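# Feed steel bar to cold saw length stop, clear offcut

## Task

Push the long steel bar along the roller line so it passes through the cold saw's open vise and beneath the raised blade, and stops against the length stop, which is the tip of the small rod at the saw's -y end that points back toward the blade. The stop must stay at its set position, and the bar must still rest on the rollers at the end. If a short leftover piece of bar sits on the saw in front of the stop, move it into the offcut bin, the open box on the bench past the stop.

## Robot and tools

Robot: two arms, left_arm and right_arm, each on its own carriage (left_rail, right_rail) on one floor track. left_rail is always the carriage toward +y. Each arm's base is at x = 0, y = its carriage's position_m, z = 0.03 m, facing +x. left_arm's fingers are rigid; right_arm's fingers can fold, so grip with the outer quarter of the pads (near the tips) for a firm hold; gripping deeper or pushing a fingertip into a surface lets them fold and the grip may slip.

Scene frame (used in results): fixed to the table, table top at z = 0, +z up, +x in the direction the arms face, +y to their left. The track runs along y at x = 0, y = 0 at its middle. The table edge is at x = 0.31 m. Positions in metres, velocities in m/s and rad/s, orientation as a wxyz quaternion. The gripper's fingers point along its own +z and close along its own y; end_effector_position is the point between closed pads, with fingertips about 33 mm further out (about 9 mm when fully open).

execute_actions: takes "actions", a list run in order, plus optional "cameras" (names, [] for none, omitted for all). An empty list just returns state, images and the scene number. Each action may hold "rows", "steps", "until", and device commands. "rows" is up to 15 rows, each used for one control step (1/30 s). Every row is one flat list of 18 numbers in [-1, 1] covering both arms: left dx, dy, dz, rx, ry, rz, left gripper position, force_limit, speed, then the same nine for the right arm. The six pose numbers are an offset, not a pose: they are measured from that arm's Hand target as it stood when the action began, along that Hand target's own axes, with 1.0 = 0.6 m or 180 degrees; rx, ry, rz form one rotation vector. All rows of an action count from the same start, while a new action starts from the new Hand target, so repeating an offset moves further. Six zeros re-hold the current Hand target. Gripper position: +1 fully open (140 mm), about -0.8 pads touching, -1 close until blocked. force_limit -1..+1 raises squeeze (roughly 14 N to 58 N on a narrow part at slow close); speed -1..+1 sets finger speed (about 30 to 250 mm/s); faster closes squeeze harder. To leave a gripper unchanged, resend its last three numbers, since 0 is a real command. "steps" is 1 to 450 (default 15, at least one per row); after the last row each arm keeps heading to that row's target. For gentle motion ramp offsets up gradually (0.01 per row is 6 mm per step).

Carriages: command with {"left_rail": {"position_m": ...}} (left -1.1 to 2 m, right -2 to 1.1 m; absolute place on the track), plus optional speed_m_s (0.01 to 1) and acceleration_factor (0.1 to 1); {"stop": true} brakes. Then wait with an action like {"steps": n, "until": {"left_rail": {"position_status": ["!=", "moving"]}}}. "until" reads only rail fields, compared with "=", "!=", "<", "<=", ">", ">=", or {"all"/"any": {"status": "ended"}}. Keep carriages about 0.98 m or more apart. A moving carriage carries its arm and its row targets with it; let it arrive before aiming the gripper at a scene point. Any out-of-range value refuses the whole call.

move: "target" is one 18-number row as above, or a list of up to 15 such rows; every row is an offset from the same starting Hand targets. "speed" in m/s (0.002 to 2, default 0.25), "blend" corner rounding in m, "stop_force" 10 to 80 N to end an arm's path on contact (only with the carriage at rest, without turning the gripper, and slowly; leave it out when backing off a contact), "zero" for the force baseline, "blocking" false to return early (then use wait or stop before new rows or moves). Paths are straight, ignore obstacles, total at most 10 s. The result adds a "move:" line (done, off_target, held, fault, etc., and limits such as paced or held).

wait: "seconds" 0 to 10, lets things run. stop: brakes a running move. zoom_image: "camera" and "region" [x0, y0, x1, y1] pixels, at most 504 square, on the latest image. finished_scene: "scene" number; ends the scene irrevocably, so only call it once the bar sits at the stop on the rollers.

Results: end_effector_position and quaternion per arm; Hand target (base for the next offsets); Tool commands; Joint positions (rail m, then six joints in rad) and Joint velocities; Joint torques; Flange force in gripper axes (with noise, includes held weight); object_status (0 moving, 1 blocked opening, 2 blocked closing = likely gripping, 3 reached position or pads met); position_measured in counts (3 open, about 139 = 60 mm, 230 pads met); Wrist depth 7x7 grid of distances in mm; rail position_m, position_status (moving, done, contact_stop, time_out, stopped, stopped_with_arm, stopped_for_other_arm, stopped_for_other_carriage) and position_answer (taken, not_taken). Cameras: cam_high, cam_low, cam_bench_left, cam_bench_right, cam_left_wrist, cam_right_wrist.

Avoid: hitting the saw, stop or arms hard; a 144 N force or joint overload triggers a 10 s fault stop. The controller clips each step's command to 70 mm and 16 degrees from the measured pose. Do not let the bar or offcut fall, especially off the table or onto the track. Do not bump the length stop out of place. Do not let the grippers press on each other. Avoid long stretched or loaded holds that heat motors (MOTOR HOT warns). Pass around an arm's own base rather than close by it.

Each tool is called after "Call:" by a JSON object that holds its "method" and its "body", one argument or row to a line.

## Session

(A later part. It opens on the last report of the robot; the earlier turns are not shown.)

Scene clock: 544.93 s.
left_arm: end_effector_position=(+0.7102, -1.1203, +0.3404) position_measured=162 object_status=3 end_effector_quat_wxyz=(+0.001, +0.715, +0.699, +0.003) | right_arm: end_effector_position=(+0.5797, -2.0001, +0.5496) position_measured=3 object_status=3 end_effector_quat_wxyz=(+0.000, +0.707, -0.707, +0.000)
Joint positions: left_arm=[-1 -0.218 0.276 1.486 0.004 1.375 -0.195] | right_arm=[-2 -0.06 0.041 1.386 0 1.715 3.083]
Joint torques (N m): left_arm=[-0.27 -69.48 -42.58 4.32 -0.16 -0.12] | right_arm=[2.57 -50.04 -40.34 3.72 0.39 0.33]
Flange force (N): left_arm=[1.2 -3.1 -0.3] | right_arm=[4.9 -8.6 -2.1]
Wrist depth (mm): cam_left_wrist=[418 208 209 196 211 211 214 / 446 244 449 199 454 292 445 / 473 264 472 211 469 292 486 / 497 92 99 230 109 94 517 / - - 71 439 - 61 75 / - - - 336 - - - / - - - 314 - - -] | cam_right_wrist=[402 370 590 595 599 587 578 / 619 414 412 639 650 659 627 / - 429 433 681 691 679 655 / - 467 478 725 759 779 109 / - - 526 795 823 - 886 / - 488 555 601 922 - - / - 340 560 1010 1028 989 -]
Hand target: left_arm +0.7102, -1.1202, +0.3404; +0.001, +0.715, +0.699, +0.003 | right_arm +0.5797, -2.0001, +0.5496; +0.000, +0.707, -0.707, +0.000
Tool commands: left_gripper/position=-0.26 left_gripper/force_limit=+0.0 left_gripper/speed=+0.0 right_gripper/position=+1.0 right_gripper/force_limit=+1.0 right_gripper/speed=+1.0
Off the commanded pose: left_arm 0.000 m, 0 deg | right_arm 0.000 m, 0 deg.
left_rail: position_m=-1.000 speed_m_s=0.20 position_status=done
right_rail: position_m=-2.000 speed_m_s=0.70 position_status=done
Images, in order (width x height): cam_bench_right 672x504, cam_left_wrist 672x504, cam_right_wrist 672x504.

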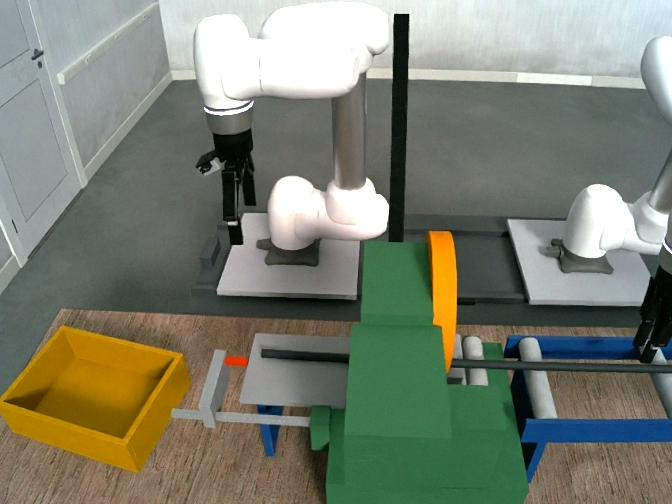

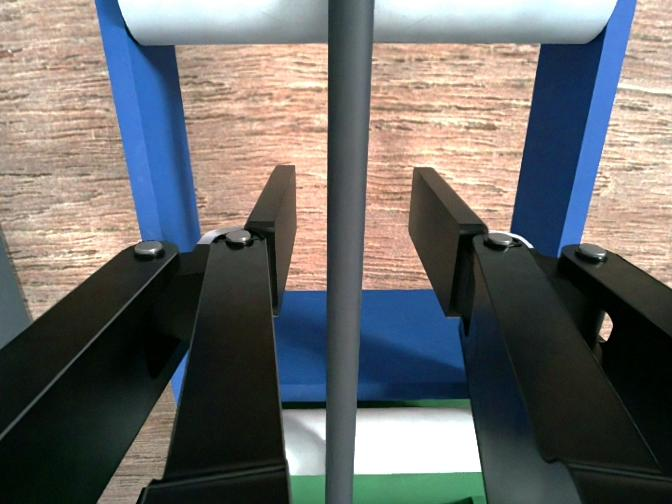

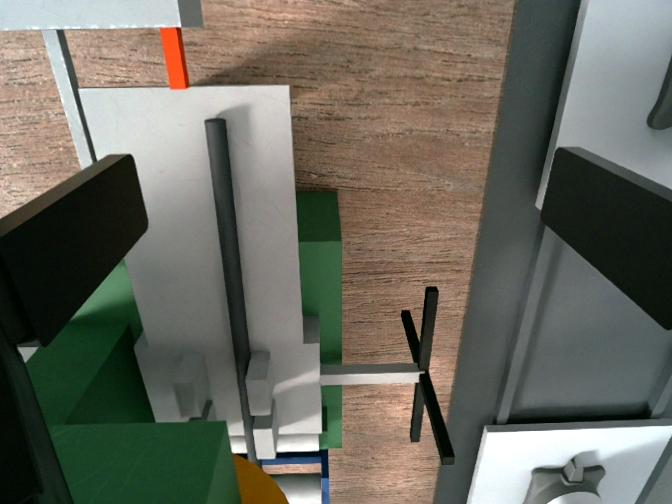

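Call:
{"method": "move", "body": {
  "target": [
    [0, -0.0023, 0.094, 0, 0, 0, -0.26, 1, 0, 0, 0, 0, 0, 0, 0, 1, 1, 1]
  ],
  "speed": 0.08,
  "cameras": ["cam_left_wrist"]
}}

Call:
{"method": "move", "body": {
  "target": [
    [0, 0, 0, 0, 0, 0, -1, 1, -1, 0, 0, 0, 0, 0, 0, 1, 1, 1],
    [0, 0, -0.0133, 0, 0, 0, -1, 1, -1, 0, 0, 0, 0, 0, 0, 1, 1, 1]
  ],
  "speed": [0.05, 0.02],
  "cameras": ["cam_left_wrist", "cam_right_wrist"]
}}

Scene clock: 555.00 s.
left_arm: end_effector_position=(+0.7091, -1.1201, +0.2840) position_measured=162 object_status=3 end_effector_quat_wxyz=(+0.001, +0.715, +0.699, +0.003) | right_arm: end_effector_position=(+0.5797, -2.0001, +0.5496) position_measured=3 object_status=3 end_effector_quat_wxyz=(+0.000, +0.707, -0.707, +0.000)
Joint positions: left_arm=[-1 -0.217 0.296 1.563 0.004 1.278 -0.196] | right_arm=[-2 -0.06 0.041 1.386 0 1.715 3.083]
Joint torques (N m): left_arm=[0.4 -70.42 -41.8 4.25 -0.22 -0.14] | right_arm=[2.36 -49.72 -40.56 3.72 0.38 0.25]
Flange force (N): left_arm=[0.2 -3.8 -0.5] | right_arm=[4.5 -7.8 -1.7]
Wrist depth (mm): cam_left_wrist=[156 162 164 135 165 165 165 / 169 222 393 144 395 397 197 / 179 222 416 153 412 419 198 / - 94 99 164 109 94 199 / - - 71 179 - 61 75 / - - - 199 - - - / - - - 269 - - -] | cam_right_wrist=[404 370 590 598 603 598 580 / 619 407 410 639 645 648 625 / - 423 432 689 699 141 652 / - 467 476 739 756 - 109 / - 532 518 820 818 - - / - 536 525 603 876 - - / - - 584 989 1052 985 -]
Hand target: left_arm +0.7091, -1.1201, +0.2840; +0.001, +0.715, +0.699, +0.003 | right_arm +0.5797, -2.0001, +0.5496; +0.000, +0.707, -0.707, +0.000
Off the commanded pose: left_arm 0.000 m, 0 deg | right_arm 0.000 m, 0 deg.
left_rail: position_m=-1.000 speed_m_s=0.20 position_status=done
right_rail: position_m=-2.000 speed_m_s=0.70 position_status=done
move: done
Images, in order (width x height): cam_left_wrist 672x504.

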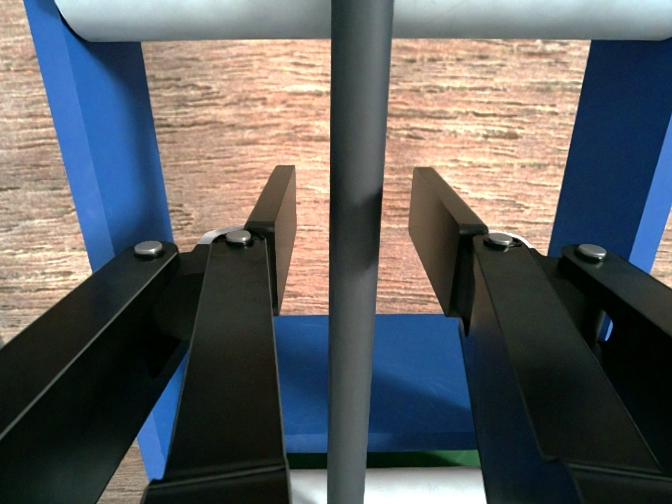

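Scene clock: 557.27 s.
left_arm: end_effector_position=(+0.7091, -1.1201, +0.2919) position_measured=204 object_status=2 end_effector_quat_wxyz=(+0.001, +0.715, +0.699, +0.003) | right_arm: end_effector_position=(+0.5797, -2.0001, +0.5496) position_measured=3 object_status=3 end_effector_quat_wxyz=(+0.000, +0.707, -0.707, +0.000)
Joint positions: left_arm=[-1 -0.218 0.292 1.553 0.004 1.291 -0.196] | right_arm=[-2 -0.06 0.041 1.386 0 1.715 3.083]
Joint torques (N m): left_arm=[0.21 -97.22 -64.02 4.57 -0.35 0.29] | right_arm=[2.74 -49.91 -40.31 3.68 0.41 0.28]
Flange force (N): left_arm=[0.3 -7.5 39.7] | right_arm=[5.2 -8.5 -2.2]
Wrist depth (mm): cam_left_wrist=[163 167 169 134 171 170 170 / 172 221 401 144 401 400 198 / 420 222 428 150 423 427 207 / 460 201 91 159 107 95 219 / - - 75 171 - 76 72 / - - - 191 - - 67 / - - - - - - -] | cam_right_wrist=[404 372 592 593 601 580 580 / 617 407 410 641 641 652 627 / - 425 426 679 697 141 657 / - 468 473 730 759 779 109 / - 516 525 826 823 - - / - 548 542 604 876 907 - / - 309 368 1010 1002 1006 -]
Hand target: left_arm +0.7091, -1.1201, +0.2920; +0.001, +0.715, +0.699, +0.003 | right_arm +0.5797, -2.0001, +0.5496; +0.000, +0.707, -0.707, +0.000
Off the commanded pose: left_arm 0.000 m, 0 deg | right_arm 0.000 m, 0 deg.
left_rail: position_m=-1.000 speed_m_s=0.20 position_status=done
right_rail: position_m=-2.000 speed_m_s=0.70 position_status=done
move: done
Images, in order (width x height): cam_left_wrist 672x504, cam_right_wrist 672x504.

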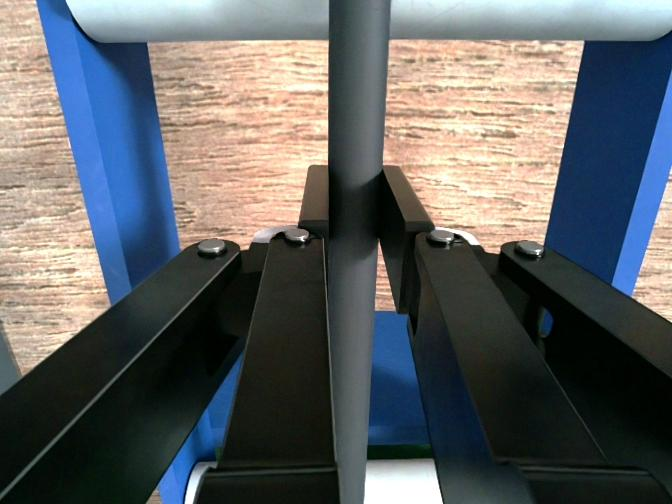

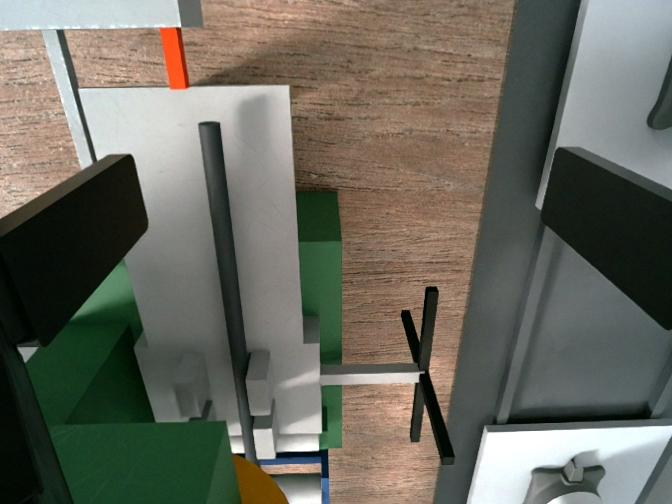

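Call:
{"method": "zoom_image", "body": {
  "camera": "cam_right_wrist",
  "region": [60, 60, 340, 270]
}}

Call:
{"method": "zoom_image", "body": {
  "camera": "cam_right_wrist",
  "region": [100, 250, 380, 500]
}}

Scaled by 1.800 from the camera's 672x504 image, which has a finer 960x720 frame.

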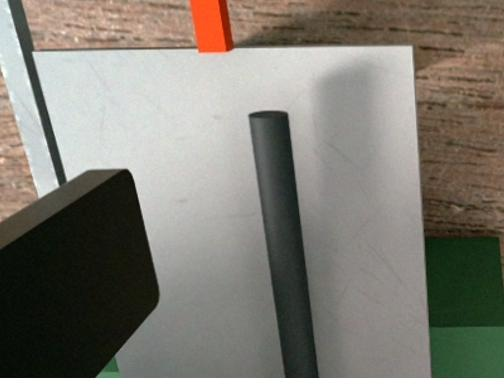

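Scaled by 1.800 from the camera's 672x504 image, which has a finer 960x720 frame.

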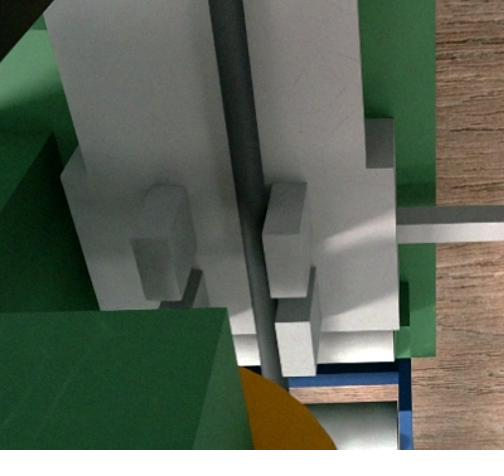

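Call:
{"method": "zoom_image", "body": {
  "camera": "cam_left_wrist",
  "region": [0, 0, 336, 252]
}}

Call:
{"method": "zoom_image", "body": {
  "camera": "cam_left_wrist",
  "region": [336, 0, 672, 252]
}}

Scaled by 1.500 from the camera's 672x504 image, which has a finer 960x720 frame.

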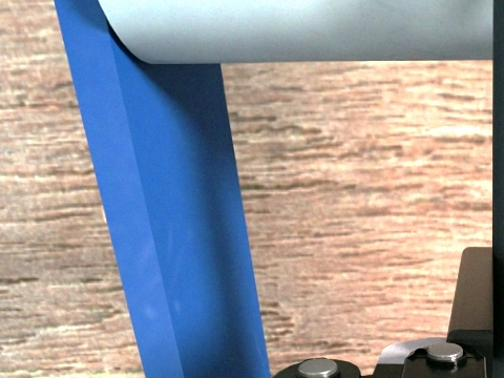

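Scaled by 1.500 from the camera's 672x504 image, which has a finer 960x720 frame.

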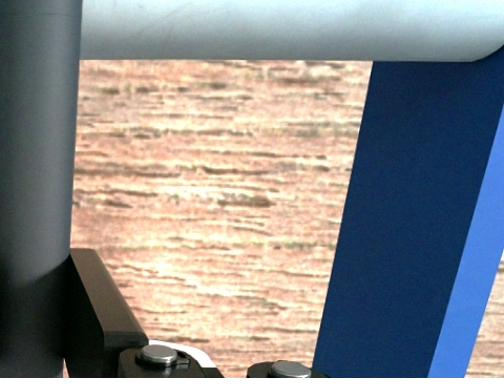

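Call:
{"method": "zoom_image", "body": {
  "camera": "cam_left_wrist",
  "region": [250, 320, 450, 504]
}}

Call:
{"method": "zoom_image", "body": {
  "camera": "cam_left_wrist",
  "region": [250, 0, 450, 184]
}}

Scaled by 2.520 from the camera's 672x504 image, which has a finer 960x720 frame.

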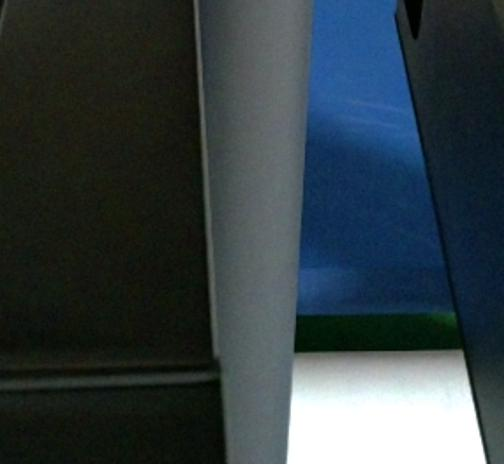

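Scaled by 2.520 from the camera's 672x504 image, which has a finer 960x720 frame.

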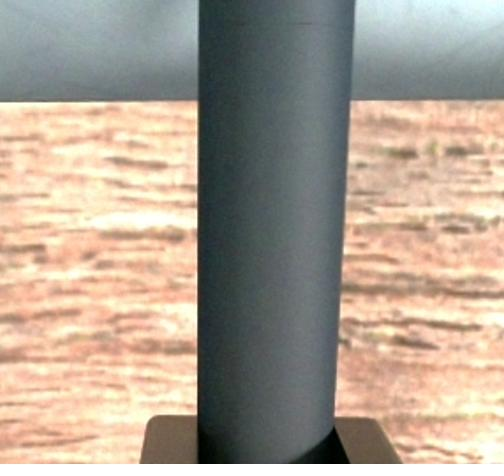

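Call:
{"method": "move", "body": {
  "target": [
    [0, 0.0167, 0, 0, 0, -0.0048, -1, 1, -1, 0, 0, 0, 0, 0, 0, 1, 1, 1]
  ],
  "speed": [0.02],
  "cameras": ["cam_left_wrist", "cam_right_wrist"]
}}

Call:
{"method": "zoom_image", "body": {
  "camera": "cam_right_wrist",
  "region": [60, 60, 340, 270]
}}

Scene clock: 598.67 s.
left_arm: end_effector_position=(+0.7191, -1.1203, +0.2920) position_measured=204 object_status=2 end_effector_quat_wxyz=(+0.001, +0.710, +0.704, +0.003) | right_arm: end_effector_position=(+0.5797, -2.0001, +0.5496) position_measured=3 object_status=3 end_effector_quat_wxyz=(+0.000, +0.707, -0.707, +0.000)
Joint positions: left_arm=[-1 -0.215 0.308 1.532 0.004 1.297 -0.208] | right_arm=[-2 -0.06 0.041 1.386 0 1.715 3.083]
Joint torques (N m): left_arm=[-0.06 -99.97 -64.3 4.46 -0.3 0.26] | right_arm=[2.31 -49.94 -40.49 3.7 0.33 0.27]
Flange force (N): left_arm=[0.8 -7.0 40.2] | right_arm=[4.5 -8.3 -1.9]
Wrist depth (mm): cam_left_wrist=[168 171 171 134 170 170 168 / 177 391 400 144 404 399 184 / 186 243 430 150 423 426 203 / 452 227 92 159 107 96 453 / - - 75 171 - 77 72 / - - - 190 - - 67 / - - - - - - -] | cam_right_wrist=[402 371 590 593 599 610 583 / 609 404 412 639 645 646 625 / - 144 431 677 699 141 654 / - 461 470 749 756 801 109 / - 556 527 812 835 801 - / - 542 554 609 897 976 - / 331 330 612 1010 1028 997 -]
Hand target: left_arm +0.7191, -1.1203, +0.2920; +0.001, +0.710, +0.704, +0.003 | right_arm +0.5797, -2.0001, +0.5496; +0.000, +0.707, -0.707, +0.000
Off the commanded pose: left_arm 0.000 m, 0 deg | right_arm 0.000 m, 0 deg.
left_rail: position_m=-1.000 speed_m_s=0.20 position_status=done
right_rail: position_m=-2.000 speed_m_s=0.70 position_status=done
move: done
Images, in order (width x height): cam_left_wrist 672x504, cam_right_wrist 672x504.

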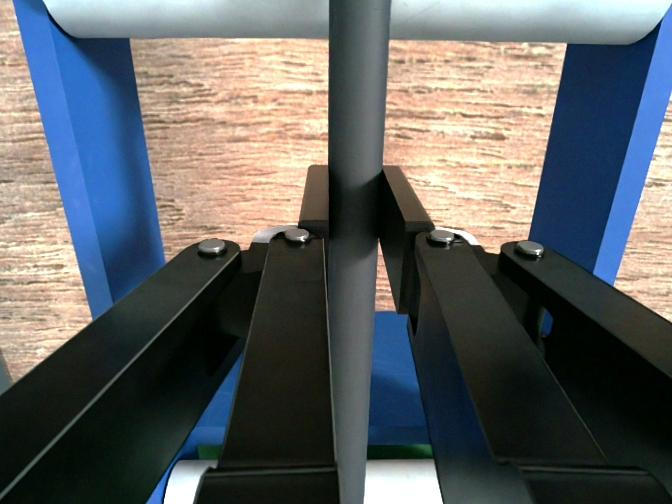

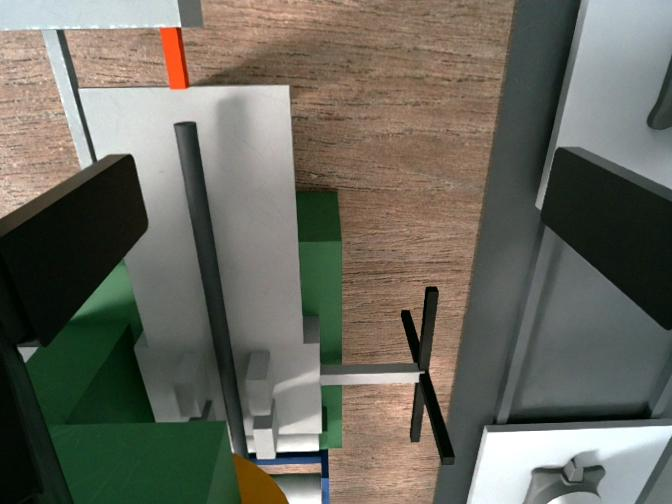

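Scaled by 1.800 from the camera's 672x504 image, which has a finer 960x720 frame.

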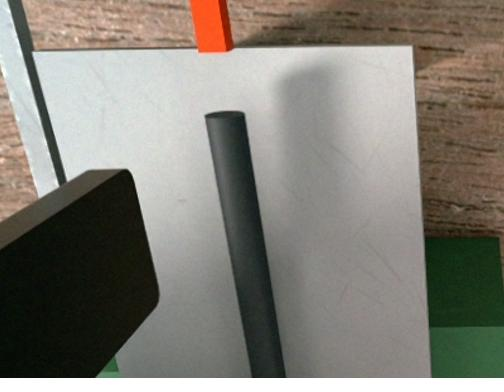

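Call:
{"method": "move", "body": {
  "target": [
    [0, 0, 0.0125, 0, 0, 0, -1, 1, -1, 0, 0, 0, 0, 0, 0, 1, 1, 1]
  ],
  "speed": [0.02],
  "cameras": ["cam_right_wrist"]
}}

Call:
{"method": "zoom_image", "body": {
  "camera": "cam_right_wrist",
  "region": [60, 60, 340, 270]
}}

Scene clock: 602.10 s.
left_arm: end_effector_position=(+0.7191, -1.1203, +0.2847) position_measured=204 object_status=2 end_effector_quat_wxyz=(+0.001, +0.710, +0.704, +0.003) | right_arm: end_effector_position=(+0.5797, -2.0001, +0.5496) position_measured=3 object_status=3 end_effector_quat_wxyz=(+0.000, +0.707, -0.707, +0.000)
Joint positions: left_arm=[-1 -0.215 0.311 1.542 0.004 1.284 -0.208] | right_arm=[-2 -0.06 0.041 1.386 0 1.715 3.083]
Joint torques (N m): left_arm=[0.61 -85.74 -56.09 4.67 -2.96 0.22] | right_arm=[2.41 -49.72 -40.32 3.69 0.41 0.24]
Flange force (N): left_arm=[0.5 -11.2 19.1] | right_arm=[4.6 -8.2 -2.2]
Wrist depth (mm): cam_left_wrist=[165 167 166 135 165 163 162 / 177 384 397 144 398 395 183 / 179 411 421 150 421 419 193 / 194 228 92 159 106 96 214 / - - 75 172 - 76 72 / - - - 192 - - 67 / - - - - - - -] | cam_right_wrist=[406 372 592 595 598 615 580 / 612 418 413 639 639 645 625 / - 431 439 687 703 141 652 / - 474 466 728 761 - 109 / - 523 509 815 838 - - / - 578 525 622 904 926 - / - 314 551 1015 1047 1002 -]
Hand target: left_arm +0.7191, -1.1203, +0.2845; +0.001, +0.710, +0.704, +0.003 | right_arm +0.5797, -2.0001, +0.5496; +0.000, +0.707, -0.707, +0.000
Off the commanded pose: left_arm 0.000 m, 0 deg | right_arm 0.000 m, 0 deg.
left_rail: position_m=-1.000 speed_m_s=0.20 position_status=done
right_rail: position_m=-2.000 speed_m_s=0.70 position_status=done
move: done
Images, in order (width x height): cam_right_wrist 672x504.

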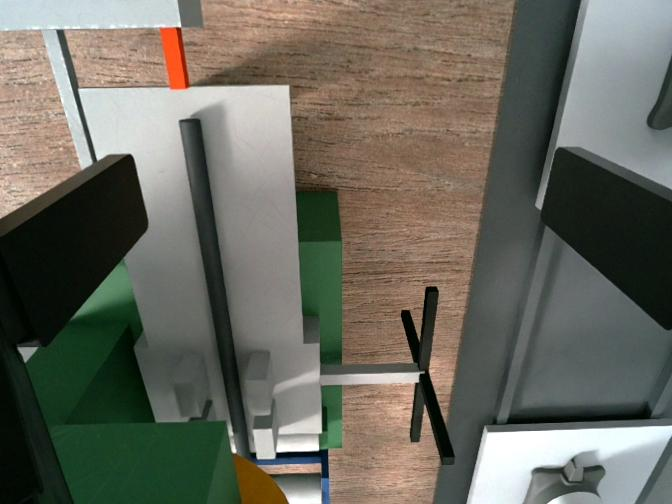

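Scaled by 1.800 from the camera's 672x504 image, which has a finer 960x720 frame.

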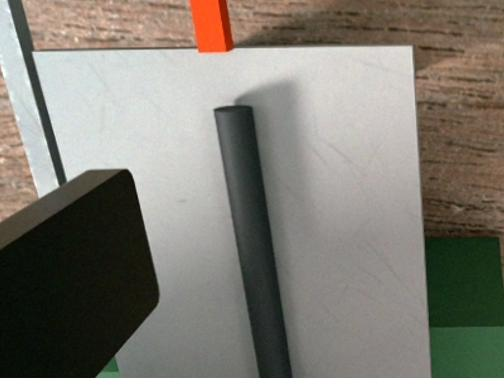

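Call:
{"method": "move", "body": {
  "target": [
    [0, 0, -0.0083, 0, 0, 0, -1, 1, -1, 0, 0, 0, 0, 0, 0, 1, 1, 1],
    [-0.0333, 0.0105, -0.0083, 0, 0, 0, -1, 1, -1, 0, 0, 0, 0, 0, 0, 1, 1, 1],
    [-0.0333, 0.0105, 0.0, 0, 0, 0, -1, 1, -1, 0, 0, 0, 0, 0, 0, 1, 1, 1]
  ],
  "speed": [0.02, 0.03, 0.02],
  "cameras": ["cam_right_wrist", "cam_left_wrist"]
}}

Call:
{"method": "zoom_image", "body": {
  "camera": "cam_right_wrist",
  "region": [60, 20, 340, 230]
}}

Scene clock: 609.10 s.
left_arm: end_effector_position=(+0.7253, -1.1404, +0.2847) position_measured=204 object_status=2 end_effector_quat_wxyz=(+0.001, +0.710, +0.704, +0.003) | right_arm: end_effector_position=(+0.5797, -2.0001, +0.5496) position_measured=3 object_status=3 end_effector_quat_wxyz=(+0.000, +0.707, -0.707, +0.000)
Joint positions: left_arm=[-1 -0.24 0.326 1.521 0.004 1.29 -0.233] | right_arm=[-2 -0.06 0.041 1.386 0 1.715 3.083]
Joint torques (N m): left_arm=[0.63 -76.83 -49.9 5.23 -3.68 0.71] | right_arm=[2.33 -50.26 -40.54 3.72 0.37 0.28]
Flange force (N): left_arm=[0.7 -13.8 5.1] | right_arm=[4.4 -8.7 -1.8]
Wrist depth (mm): cam_left_wrist=[186 370 369 133 374 373 174 / 187 389 392 144 393 391 183 / 188 411 421 151 421 416 192 / 192 226 91 159 106 96 444 / - - 75 172 - 76 72 / - - - 192 - - 67 / - - - - - - -] | cam_right_wrist=[404 371 595 595 596 596 581 / 612 405 410 645 645 603 627 / - 419 438 687 703 140 655 / - 466 476 735 759 - 109 / - 509 521 823 818 - - / - 550 544 609 911 944 - / - - 617 1010 1042 997 -]
Hand target: left_arm +0.7253, -1.1404, +0.2845; +0.001, +0.710, +0.704, +0.003 | right_arm +0.5797, -2.0001, +0.5496; +0.000, +0.707, -0.707, +0.000
Off the commanded pose: left_arm 0.000 m, 0 deg | right_arm 0.000 m, 0 deg.
left_rail: position_m=-1.000 speed_m_s=0.20 position_status=done
right_rail: position_m=-2.000 speed_m_s=0.70 position_status=done
move: done
Images, in order (width x height): cam_left_wrist 672x504, cam_right_wrist 672x504.

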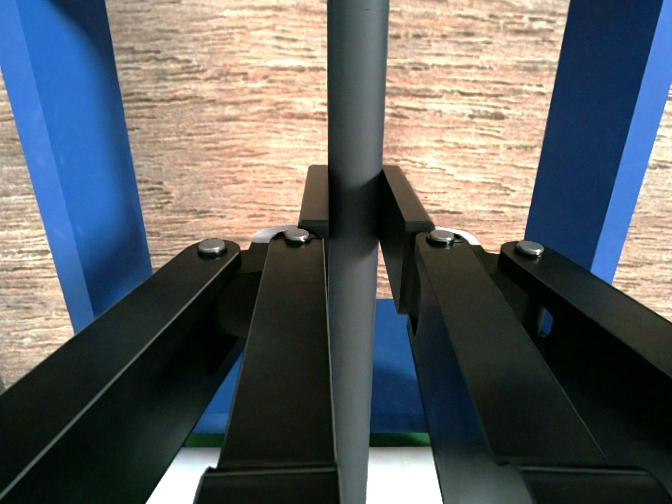

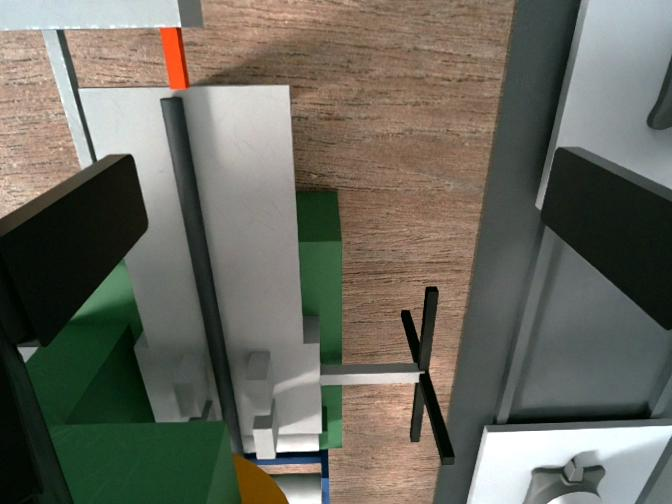

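Scaled by 1.800 from the camera's 672x504 image, which has a finer 960x720 frame.

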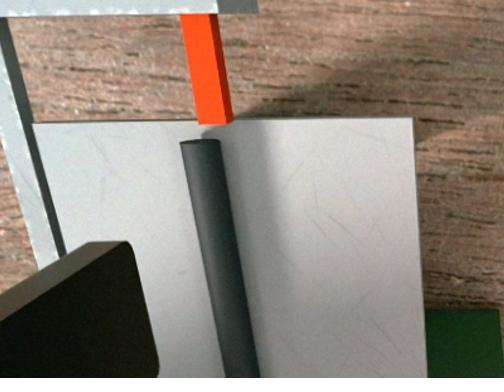

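Call:
{"method": "move", "body": {
  "target": [
    [0, 0, -0.0133, 0, 0, 0, -1, 1, -1, 0, 0, 0, 0, 0, 0, 1, 1, 1],
    [0, 0, -0.0133, 0, 0, 0.0035, -1, 1, -1, 0, 0, 0, 0, 0, 0, 1, 1, 1]
  ],
  "speed": [0.02, 0.02],
  "cameras": ["cam_right_wrist"]
}}

Call:
{"method": "zoom_image", "body": {
  "camera": "cam_right_wrist",
  "region": [60, 20, 340, 230]
}}

Call:
{"method": "move", "body": {
  "target": [
    [0, 0, 0.0133, 0, 0, 0, -1, 1, -1, 0, 0, 0, 0, 0, 0, 1, 1, 1]
  ],
  "speed": [0.02],
  "cameras": ["cam_right_wrist"]
}}

Call:
{"method": "zoom_image", "body": {
  "camera": "cam_right_wrist",
  "region": [60, 20, 340, 230]
}}

Scene clock: 626.47 s.
left_arm: end_effector_position=(+0.7252, -1.1404, +0.2928) position_measured=205 object_status=0 end_effector_quat_wxyz=(+0.001, +0.714, +0.700, +0.003) | right_arm: end_effector_position=(+0.5797, -2.0001, +0.5496) position_measured=3 object_status=3 end_effector_quat_wxyz=(+0.000, +0.707, -0.707, +0.000)
Joint positions: left_arm=[-1 -0.24 0.322 1.511 0.004 1.303 -0.222] | right_arm=[-2 -0.06 0.041 1.386 0 1.715 3.083]
Joint torques (N m): left_arm=[0.48 -67.37 -40.53 4.71 -2.05 0.1] | right_arm=[2.11 -49.98 -40.36 3.65 0.44 0.29]
Flange force (N): left_arm=[0.5 -8.8 -7.9] | right_arm=[4.1 -8.5 -2.0]
Wrist depth (mm): cam_left_wrist=[188 373 377 141 381 377 182 / 188 397 401 152 404 397 192 / 188 416 433 159 428 262 204 / 202 226 91 168 106 94 460 / - - 77 181 - 76 72 / - - - 200 - - 66 / - - - - - - -] | cam_right_wrist=[404 371 589 596 596 580 580 / 607 408 413 643 648 657 624 / - 425 431 683 695 141 655 / - 468 468 737 769 - 109 / - 529 526 860 815 854 - / - - 556 606 886 - - / - - 612 1010 1019 985 -]
Hand target: left_arm +0.7252, -1.1404, +0.2925; +0.001, +0.714, +0.700, +0.003 | right_arm +0.5797, -2.0001, +0.5496; +0.000, +0.707, -0.707, +0.000
Off the commanded pose: left_arm 0.000 m, 0 deg | right_arm 0.000 m, 0 deg.
left_rail: position_m=-1.000 speed_m_s=0.20 position_status=done
right_rail: position_m=-2.000 speed_m_s=0.70 position_status=done
move: done
Images, in order (width x height): cam_right_wrist 672x504.

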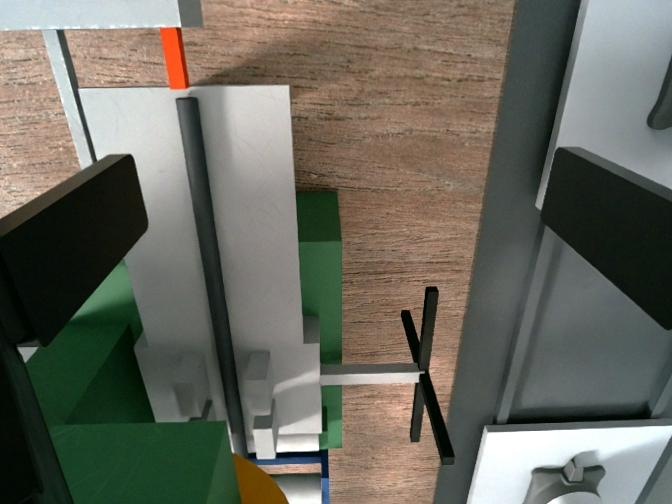

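Scaled by 1.800 from the camera's 672x504 image, which has a finer 960x720 frame.

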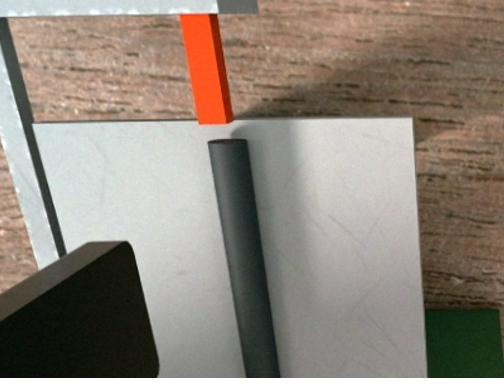

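Scene clock: 627.17 s.
left_arm: end_effector_position=(+0.7253, -1.1404, +0.2845) position_measured=205 object_status=2 end_effector_quat_wxyz=(+0.001, +0.714, +0.700, +0.003) | right_arm: end_effector_position=(+0.5797, -2.0001, +0.5496) position_measured=3 object_status=3 end_effector_quat_wxyz=(+0.000, +0.707, -0.707, +0.000)
Joint positions: left_arm=[-1 -0.24 0.326 1.521 0.004 1.29 -0.222] | right_arm=[-2 -0.06 0.041 1.386 0 1.715 3.083]
Joint torques (N m): left_arm=[-0.05 -30.04 -9.49 4.55 -0.69 0.42] | right_arm=[2.6 -49.91 -40.27 3.74 0.43 0.27]
Flange force (N): left_arm=[-0.1 -1.9 -61.2] | right_arm=[4.9 -8.6 -2.2]
Wrist depth (mm): cam_left_wrist=[189 368 371 133 374 369 173 / 189 389 395 146 400 399 183 / 188 411 423 151 422 414 193 / 194 226 91 158 106 96 446 / - - 77 173 - 77 72 / - - - 192 - - 67 / - - - - - - -] | cam_right_wrist=[403 372 596 593 599 584 578 / 622 405 412 641 641 646 622 / - 424 428 689 699 679 659 / - 467 480 776 769 790 109 / - 510 514 812 832 - - / - 584 554 607 918 1024 - / - - 606 997 1057 1002 -]
Hand target: left_arm +0.7253, -1.1404, +0.2845; +0.001, +0.714, +0.700, +0.003 | right_arm +0.5797, -2.0001, +0.5496; +0.000, +0.707, -0.707, +0.000
Off the commanded pose: left_arm 0.000 m, 0 deg | right_arm 0.000 m, 0 deg.
left_rail: position_m=-1.000 speed_m_s=0.20 position_status=done
right_rail: position_m=-2.000 speed_m_s=0.70 position_status=done
move: done
Images, in order (width x height): cam_right_wrist 672x504.

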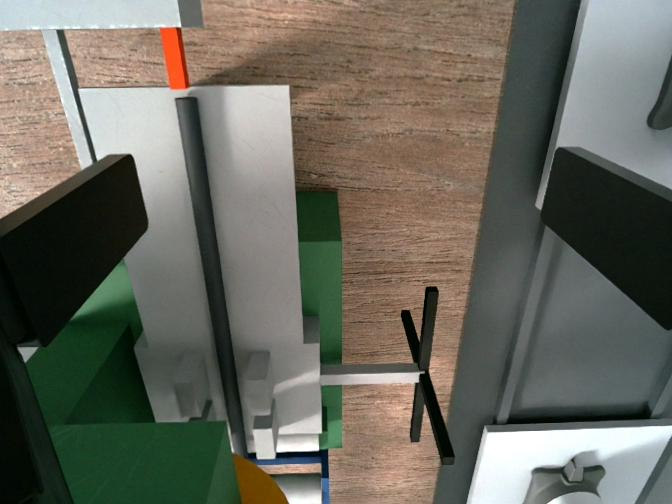

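Scaled by 1.800 from the camera's 672x504 image, which has a finer 960x720 frame.

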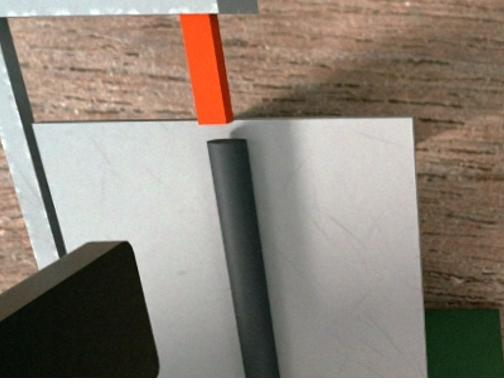

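Call:
{"method": "move", "body": {
  "target": [
    [0, 0, -0.0017, 0, 0, 0, -1, 1, -1, 0, 0, 0, 0, 0, 0, 1, 1, 1],
    [0, 0, -0.0017, 0, 0, 0, -0.5, 1, -1, 0, 0, 0, 0, 0, 0, 1, 1, 1]
  ],
  "speed": [0.02, 0.02],
  "cameras": ["cam_left_wrist", "cam_right_wrist"]
}}

Call:
{"method": "zoom_image", "body": {
  "camera": "cam_right_wrist",
  "region": [60, 20, 340, 230]
}}

Scene clock: 632.47 s.
left_arm: end_effector_position=(+0.7252, -1.1403, +0.2855) position_measured=192 object_status=0 end_effector_quat_wxyz=(+0.001, +0.714, +0.700, +0.003) | right_arm: end_effector_position=(+0.5797, -2.0001, +0.5496) position_measured=3 object_status=3 end_effector_quat_wxyz=(+0.000, +0.707, -0.707, +0.000)
Joint positions: left_arm=[-1 -0.24 0.326 1.52 0.004 1.291 -0.222] | right_arm=[-2 -0.06 0.041 1.386 0 1.715 3.083]
Joint torques (N m): left_arm=[0.38 -73.22 -42.76 4.41 -1.03 -0.12] | right_arm=[2.28 -49.76 -40.35 3.73 0.36 0.27]
Flange force (N): left_arm=[0.5 -5.7 -0.6] | right_arm=[4.4 -8.3 -2.1]
Wrist depth (mm): cam_left_wrist=[188 370 372 135 370 373 173 / 188 388 394 144 394 393 183 / 187 410 420 153 420 414 193 / 194 211 92 165 109 95 450 / - - 75 176 - 78 72 / - - - 195 - - 69 / - - - 210 - - -] | cam_right_wrist=[402 372 593 595 603 578 581 / 610 408 411 641 650 652 622 / - 425 427 677 697 141 654 / - 468 492 742 764 784 109 / - 514 514 801 820 848 890 / 510 520 543 607 904 844 - / - 331 596 997 1047 980 -]
Hand target: left_arm +0.7253, -1.1404, +0.2855; +0.001, +0.714, +0.700, +0.003 | right_arm +0.5797, -2.0001, +0.5496; +0.000, +0.707, -0.707, +0.000
Off the commanded pose: left_arm 0.000 m, 0 deg | right_arm 0.000 m, 0 deg.
left_rail: position_m=-1.000 speed_m_s=0.20 position_status=done
right_rail: position_m=-2.000 speed_m_s=0.70 position_status=done
move: done
Images, in order (width x height): cam_left_wrist 672x504, cam_right_wrist 672x504.

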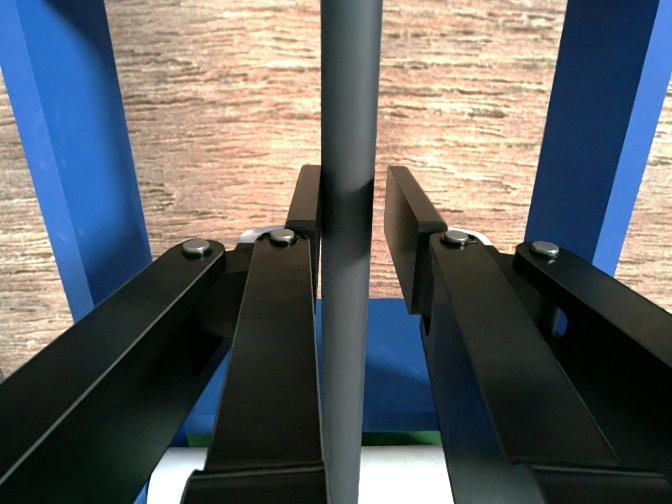

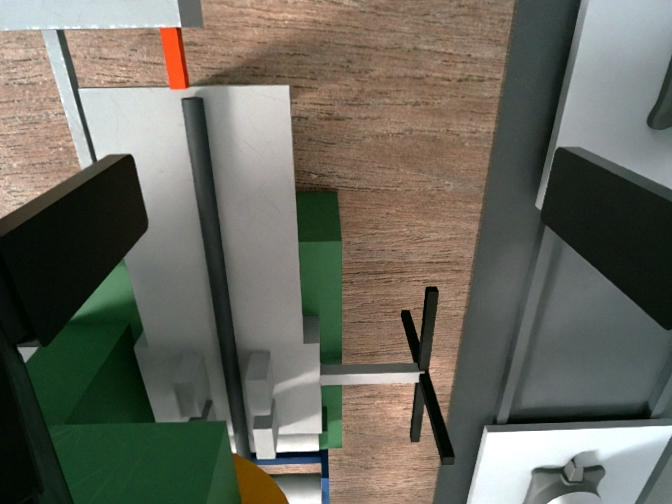

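Scaled by 1.800 from the camera's 672x504 image, which has a finer 960x720 frame.

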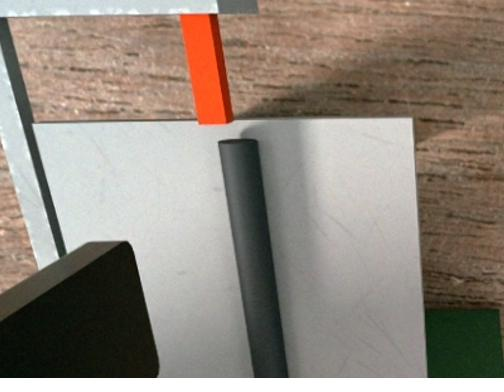

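Call:
{"method": "move", "body": {
  "target": [
    [0, 0, 0, 0, 0, 0, -0.08, 1, -1, 0, 0, 0, 0, 0, 0, 1, 1, 1]
  ],
  "speed": [0.02],
  "cameras": ["cam_left_wrist", "cam_right_wrist"]
}}

Call:
{"method": "wait", "body": {
  "seconds": 3,
  "cameras": ["cam_left_wrist", "cam_right_wrist"]
}}

Scene clock: 639.43 s.
left_arm: end_effector_position=(+0.7253, -1.1404, +0.2855) position_measured=139 object_status=0 end_effector_quat_wxyz=(+0.001, +0.714, +0.700, +0.003) | right_arm: end_effector_position=(+0.5797, -2.0001, +0.5496) position_measured=3 object_status=3 end_effector_quat_wxyz=(+0.000, +0.707, -0.707, +0.000)
Joint positions: left_arm=[-1 -0.24 0.326 1.52 0.004 1.291 -0.222] | right_arm=[-2 -0.06 0.041 1.386 0 1.715 3.083]
Joint torques (N m): left_arm=[0.2 -73.46 -41.76 4.28 -0.15 -0.14] | right_arm=[2.62 -49.82 -40.34 3.72 0.41 0.28]
Flange force (N): left_arm=[0.7 -3.5 -0.4] | right_arm=[5.0 -8.3 -2.0]
Wrist depth (mm): cam_left_wrist=[188 371 371 135 373 372 173 / 188 390 398 145 400 392 183 / 188 408 408 156 413 244 194 / - 90 117 170 144 103 192 / - 75 118 182 436 - 77 / - - 339 199 340 - - / - - 264 255 265 - -] | cam_right_wrist=[404 370 590 595 596 609 578 / 615 417 406 639 648 655 620 / - 145 431 687 703 141 654 / - 123 466 782 764 823 109 / - 544 519 790 823 - - / - 555 548 610 886 952 - / - 336 370 1006 1057 997 -]
Hand target: left_arm +0.7253, -1.1404, +0.2855; +0.001, +0.714, +0.700, +0.003 | right_arm +0.5797, -2.0001, +0.5496; +0.000, +0.707, -0.707, +0.000
Off the commanded pose: left_arm 0.000 m, 0 deg | right_arm 0.000 m, 0 deg.
left_rail: position_m=-1.000 speed_m_s=0.20 position_status=done
right_rail: position_m=-2.000 speed_m_s=0.70 position_status=done
move: done
Images, in order (width x height): cam_left_wrist 672x504, cam_right_wrist 672x504.

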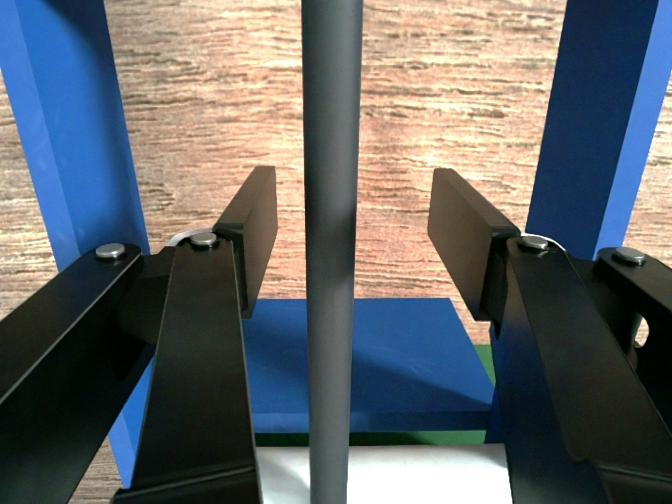

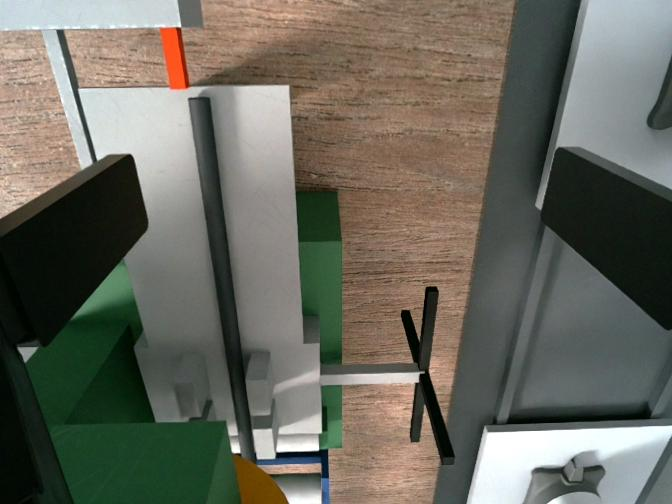

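Scene clock: 642.43 s.
left_arm: end_effector_position=(+0.7253, -1.1404, +0.2855) position_measured=139 object_status=3 end_effector_quat_wxyz=(+0.001, +0.714, +0.700, +0.003) | right_arm: end_effector_position=(+0.5797, -2.0001, +0.5496) position_measured=3 object_status=3 end_effector_quat_wxyz=(+0.000, +0.707, -0.707, +0.000)
Joint positions: left_arm=[-1 -0.24 0.326 1.52 0.004 1.291 -0.222] | right_arm=[-2 -0.06 0.041 1.386 0 1.715 3.083]
Joint torques (N m): left_arm=[0.36 -73.66 -41.84 4.22 -0.16 -0.08] | right_arm=[2.35 -50.02 -40.37 3.69 0.4 0.3]
Flange force (N): left_arm=[0.2 -3.5 -0.2] | right_arm=[4.5 -8.6 -2.1]
Wrist depth (mm): cam_left_wrist=[187 371 372 135 373 373 174 / 188 385 396 145 396 394 182 / 189 413 411 154 414 244 193 / - 90 117 170 145 103 191 / - 75 118 183 437 - 77 / - - 340 327 342 - - / - - 263 255 264 - -] | cam_right_wrist=[405 370 592 592 598 607 580 / 612 405 407 641 639 634 625 / - 423 431 675 699 141 648 / - 465 474 739 754 - 109 / - 511 527 787 815 - - / - 510 556 612 886 - - / - 334 555 1010 1057 972 -]
Hand target: left_arm +0.7253, -1.1404, +0.2855; +0.001, +0.714, +0.700, +0.003 | right_arm +0.5797, -2.0001, +0.5496; +0.000, +0.707, -0.707, +0.000
Tool commands: left_gripper/position=-0.08 left_gripper/force_limit=+1.0 left_gripper/speed=-1.0 right_gripper/position=+1.0 right_gripper/force_limit=+1.0 right_gripper/speed=+1.0
Off the commanded pose: left_arm 0.000 m, 0 deg | right_arm 0.000 m, 0 deg.
left_rail: position_m=-1.000 speed_m_s=0.20 position_status=done
right_rail: position_m=-2.000 speed_m_s=0.70 position_status=done
wait: 3.00 s
Images, in order (width x height): cam_left_wrist 672x504, cam_right_wrist 672x504.

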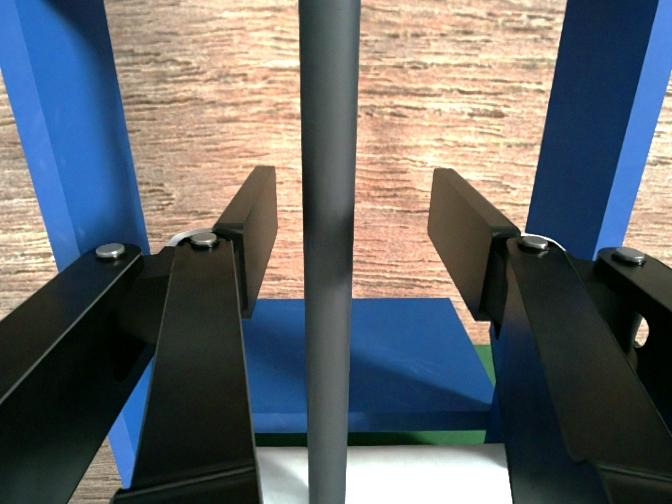

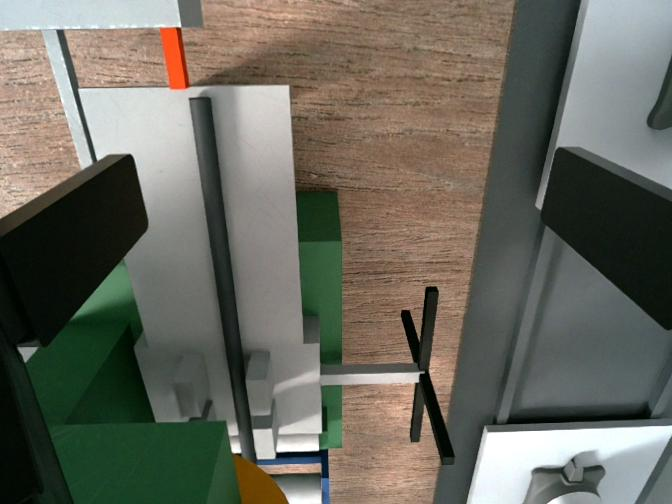

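Call:
{"method": "move", "body": {
  "target": [
    [0, 0.0142, 0.0042, 0, 0, 0, -0.08, 0, -1, 0, 0, 0, 0, 0, 0, 1, 1, 1],
    [0, 0.0142, 0.0042, 0, 0, 0, -1, 0, -1, 0, 0, 0, 0, 0, 0, 1, 1, 1]
  ],
  "speed": [0.05, 0.02],
  "cameras": ["cam_left_wrist", "cam_right_wrist"]
}}

Call:
{"method": "zoom_image", "body": {
  "camera": "cam_right_wrist",
  "region": [60, 20, 340, 230]
}}

Scene clock: 663.73 s.
left_arm: end_effector_position=(+0.7338, -1.1405, +0.2830) position_measured=203 object_status=0 end_effector_quat_wxyz=(+0.001, +0.714, +0.700, +0.003) | right_arm: end_effector_position=(+0.5797, -2.0001, +0.5496) position_measured=3 object_status=3 end_effector_quat_wxyz=(+0.000, +0.707, -0.707, +0.000)
Joint positions: left_arm=[-1 -0.237 0.34 1.505 0.004 1.292 -0.219] | right_arm=[-2 -0.06 0.041 1.386 0 1.715 3.083]
Joint torques (N m): left_arm=[0.31 -69.12 -37.19 4.35 0.14 0.12] | right_arm=[2.21 -50.04 -40.2 3.68 0.36 0.24]
Flange force (N): left_arm=[0.0 -2.9 -8.0] | right_arm=[4.1 -8.9 -2.5]
Wrist depth (mm): cam_left_wrist=[203 366 370 132 371 368 168 / 202 392 392 143 394 386 188 / 203 411 422 149 418 242 189 / 194 242 92 157 108 96 446 / - - 75 170 - 77 72 / - - - 190 - - 67 / - - - - - - -] | cam_right_wrist=[406 373 592 601 598 606 578 / 612 403 405 639 646 641 625 / - 420 442 683 697 683 659 / - 468 471 764 761 - 109 / - 531 526 835 818 - - / - 527 559 617 926 985 - / - - 552 993 1015 985 -]
Hand target: left_arm +0.7338, -1.1405, +0.2830; +0.001, +0.714, +0.700, +0.003 | right_arm +0.5797, -2.0001, +0.5496; +0.000, +0.707, -0.707, +0.000
Off the commanded pose: left_arm 0.000 m, 0 deg | right_arm 0.000 m, 0 deg.
left_rail: position_m=-1.000 speed_m_s=0.20 position_status=done
right_rail: position_m=-2.000 speed_m_s=0.70 position_status=done
move: done
Images, in order (width x height): cam_left_wrist 672x504, cam_right_wrist 672x504.

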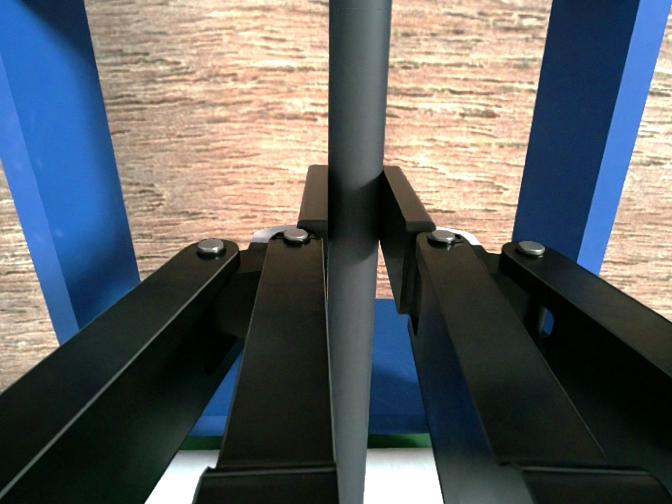

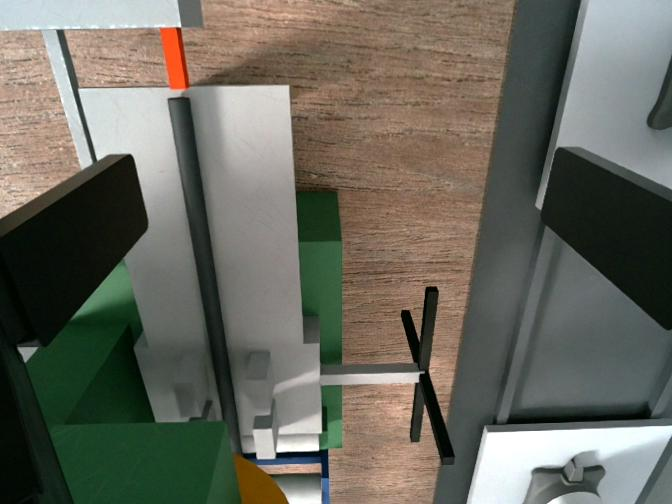

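Scaled by 1.800 from the camera's 672x504 image, which has a finer 960x720 frame.

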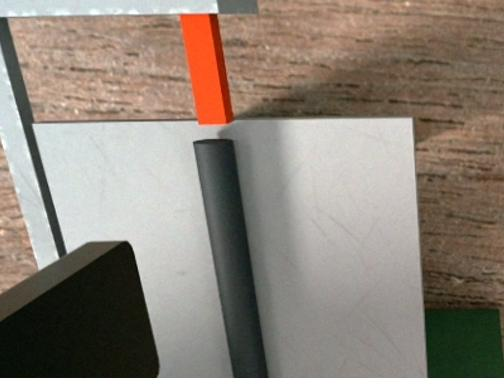

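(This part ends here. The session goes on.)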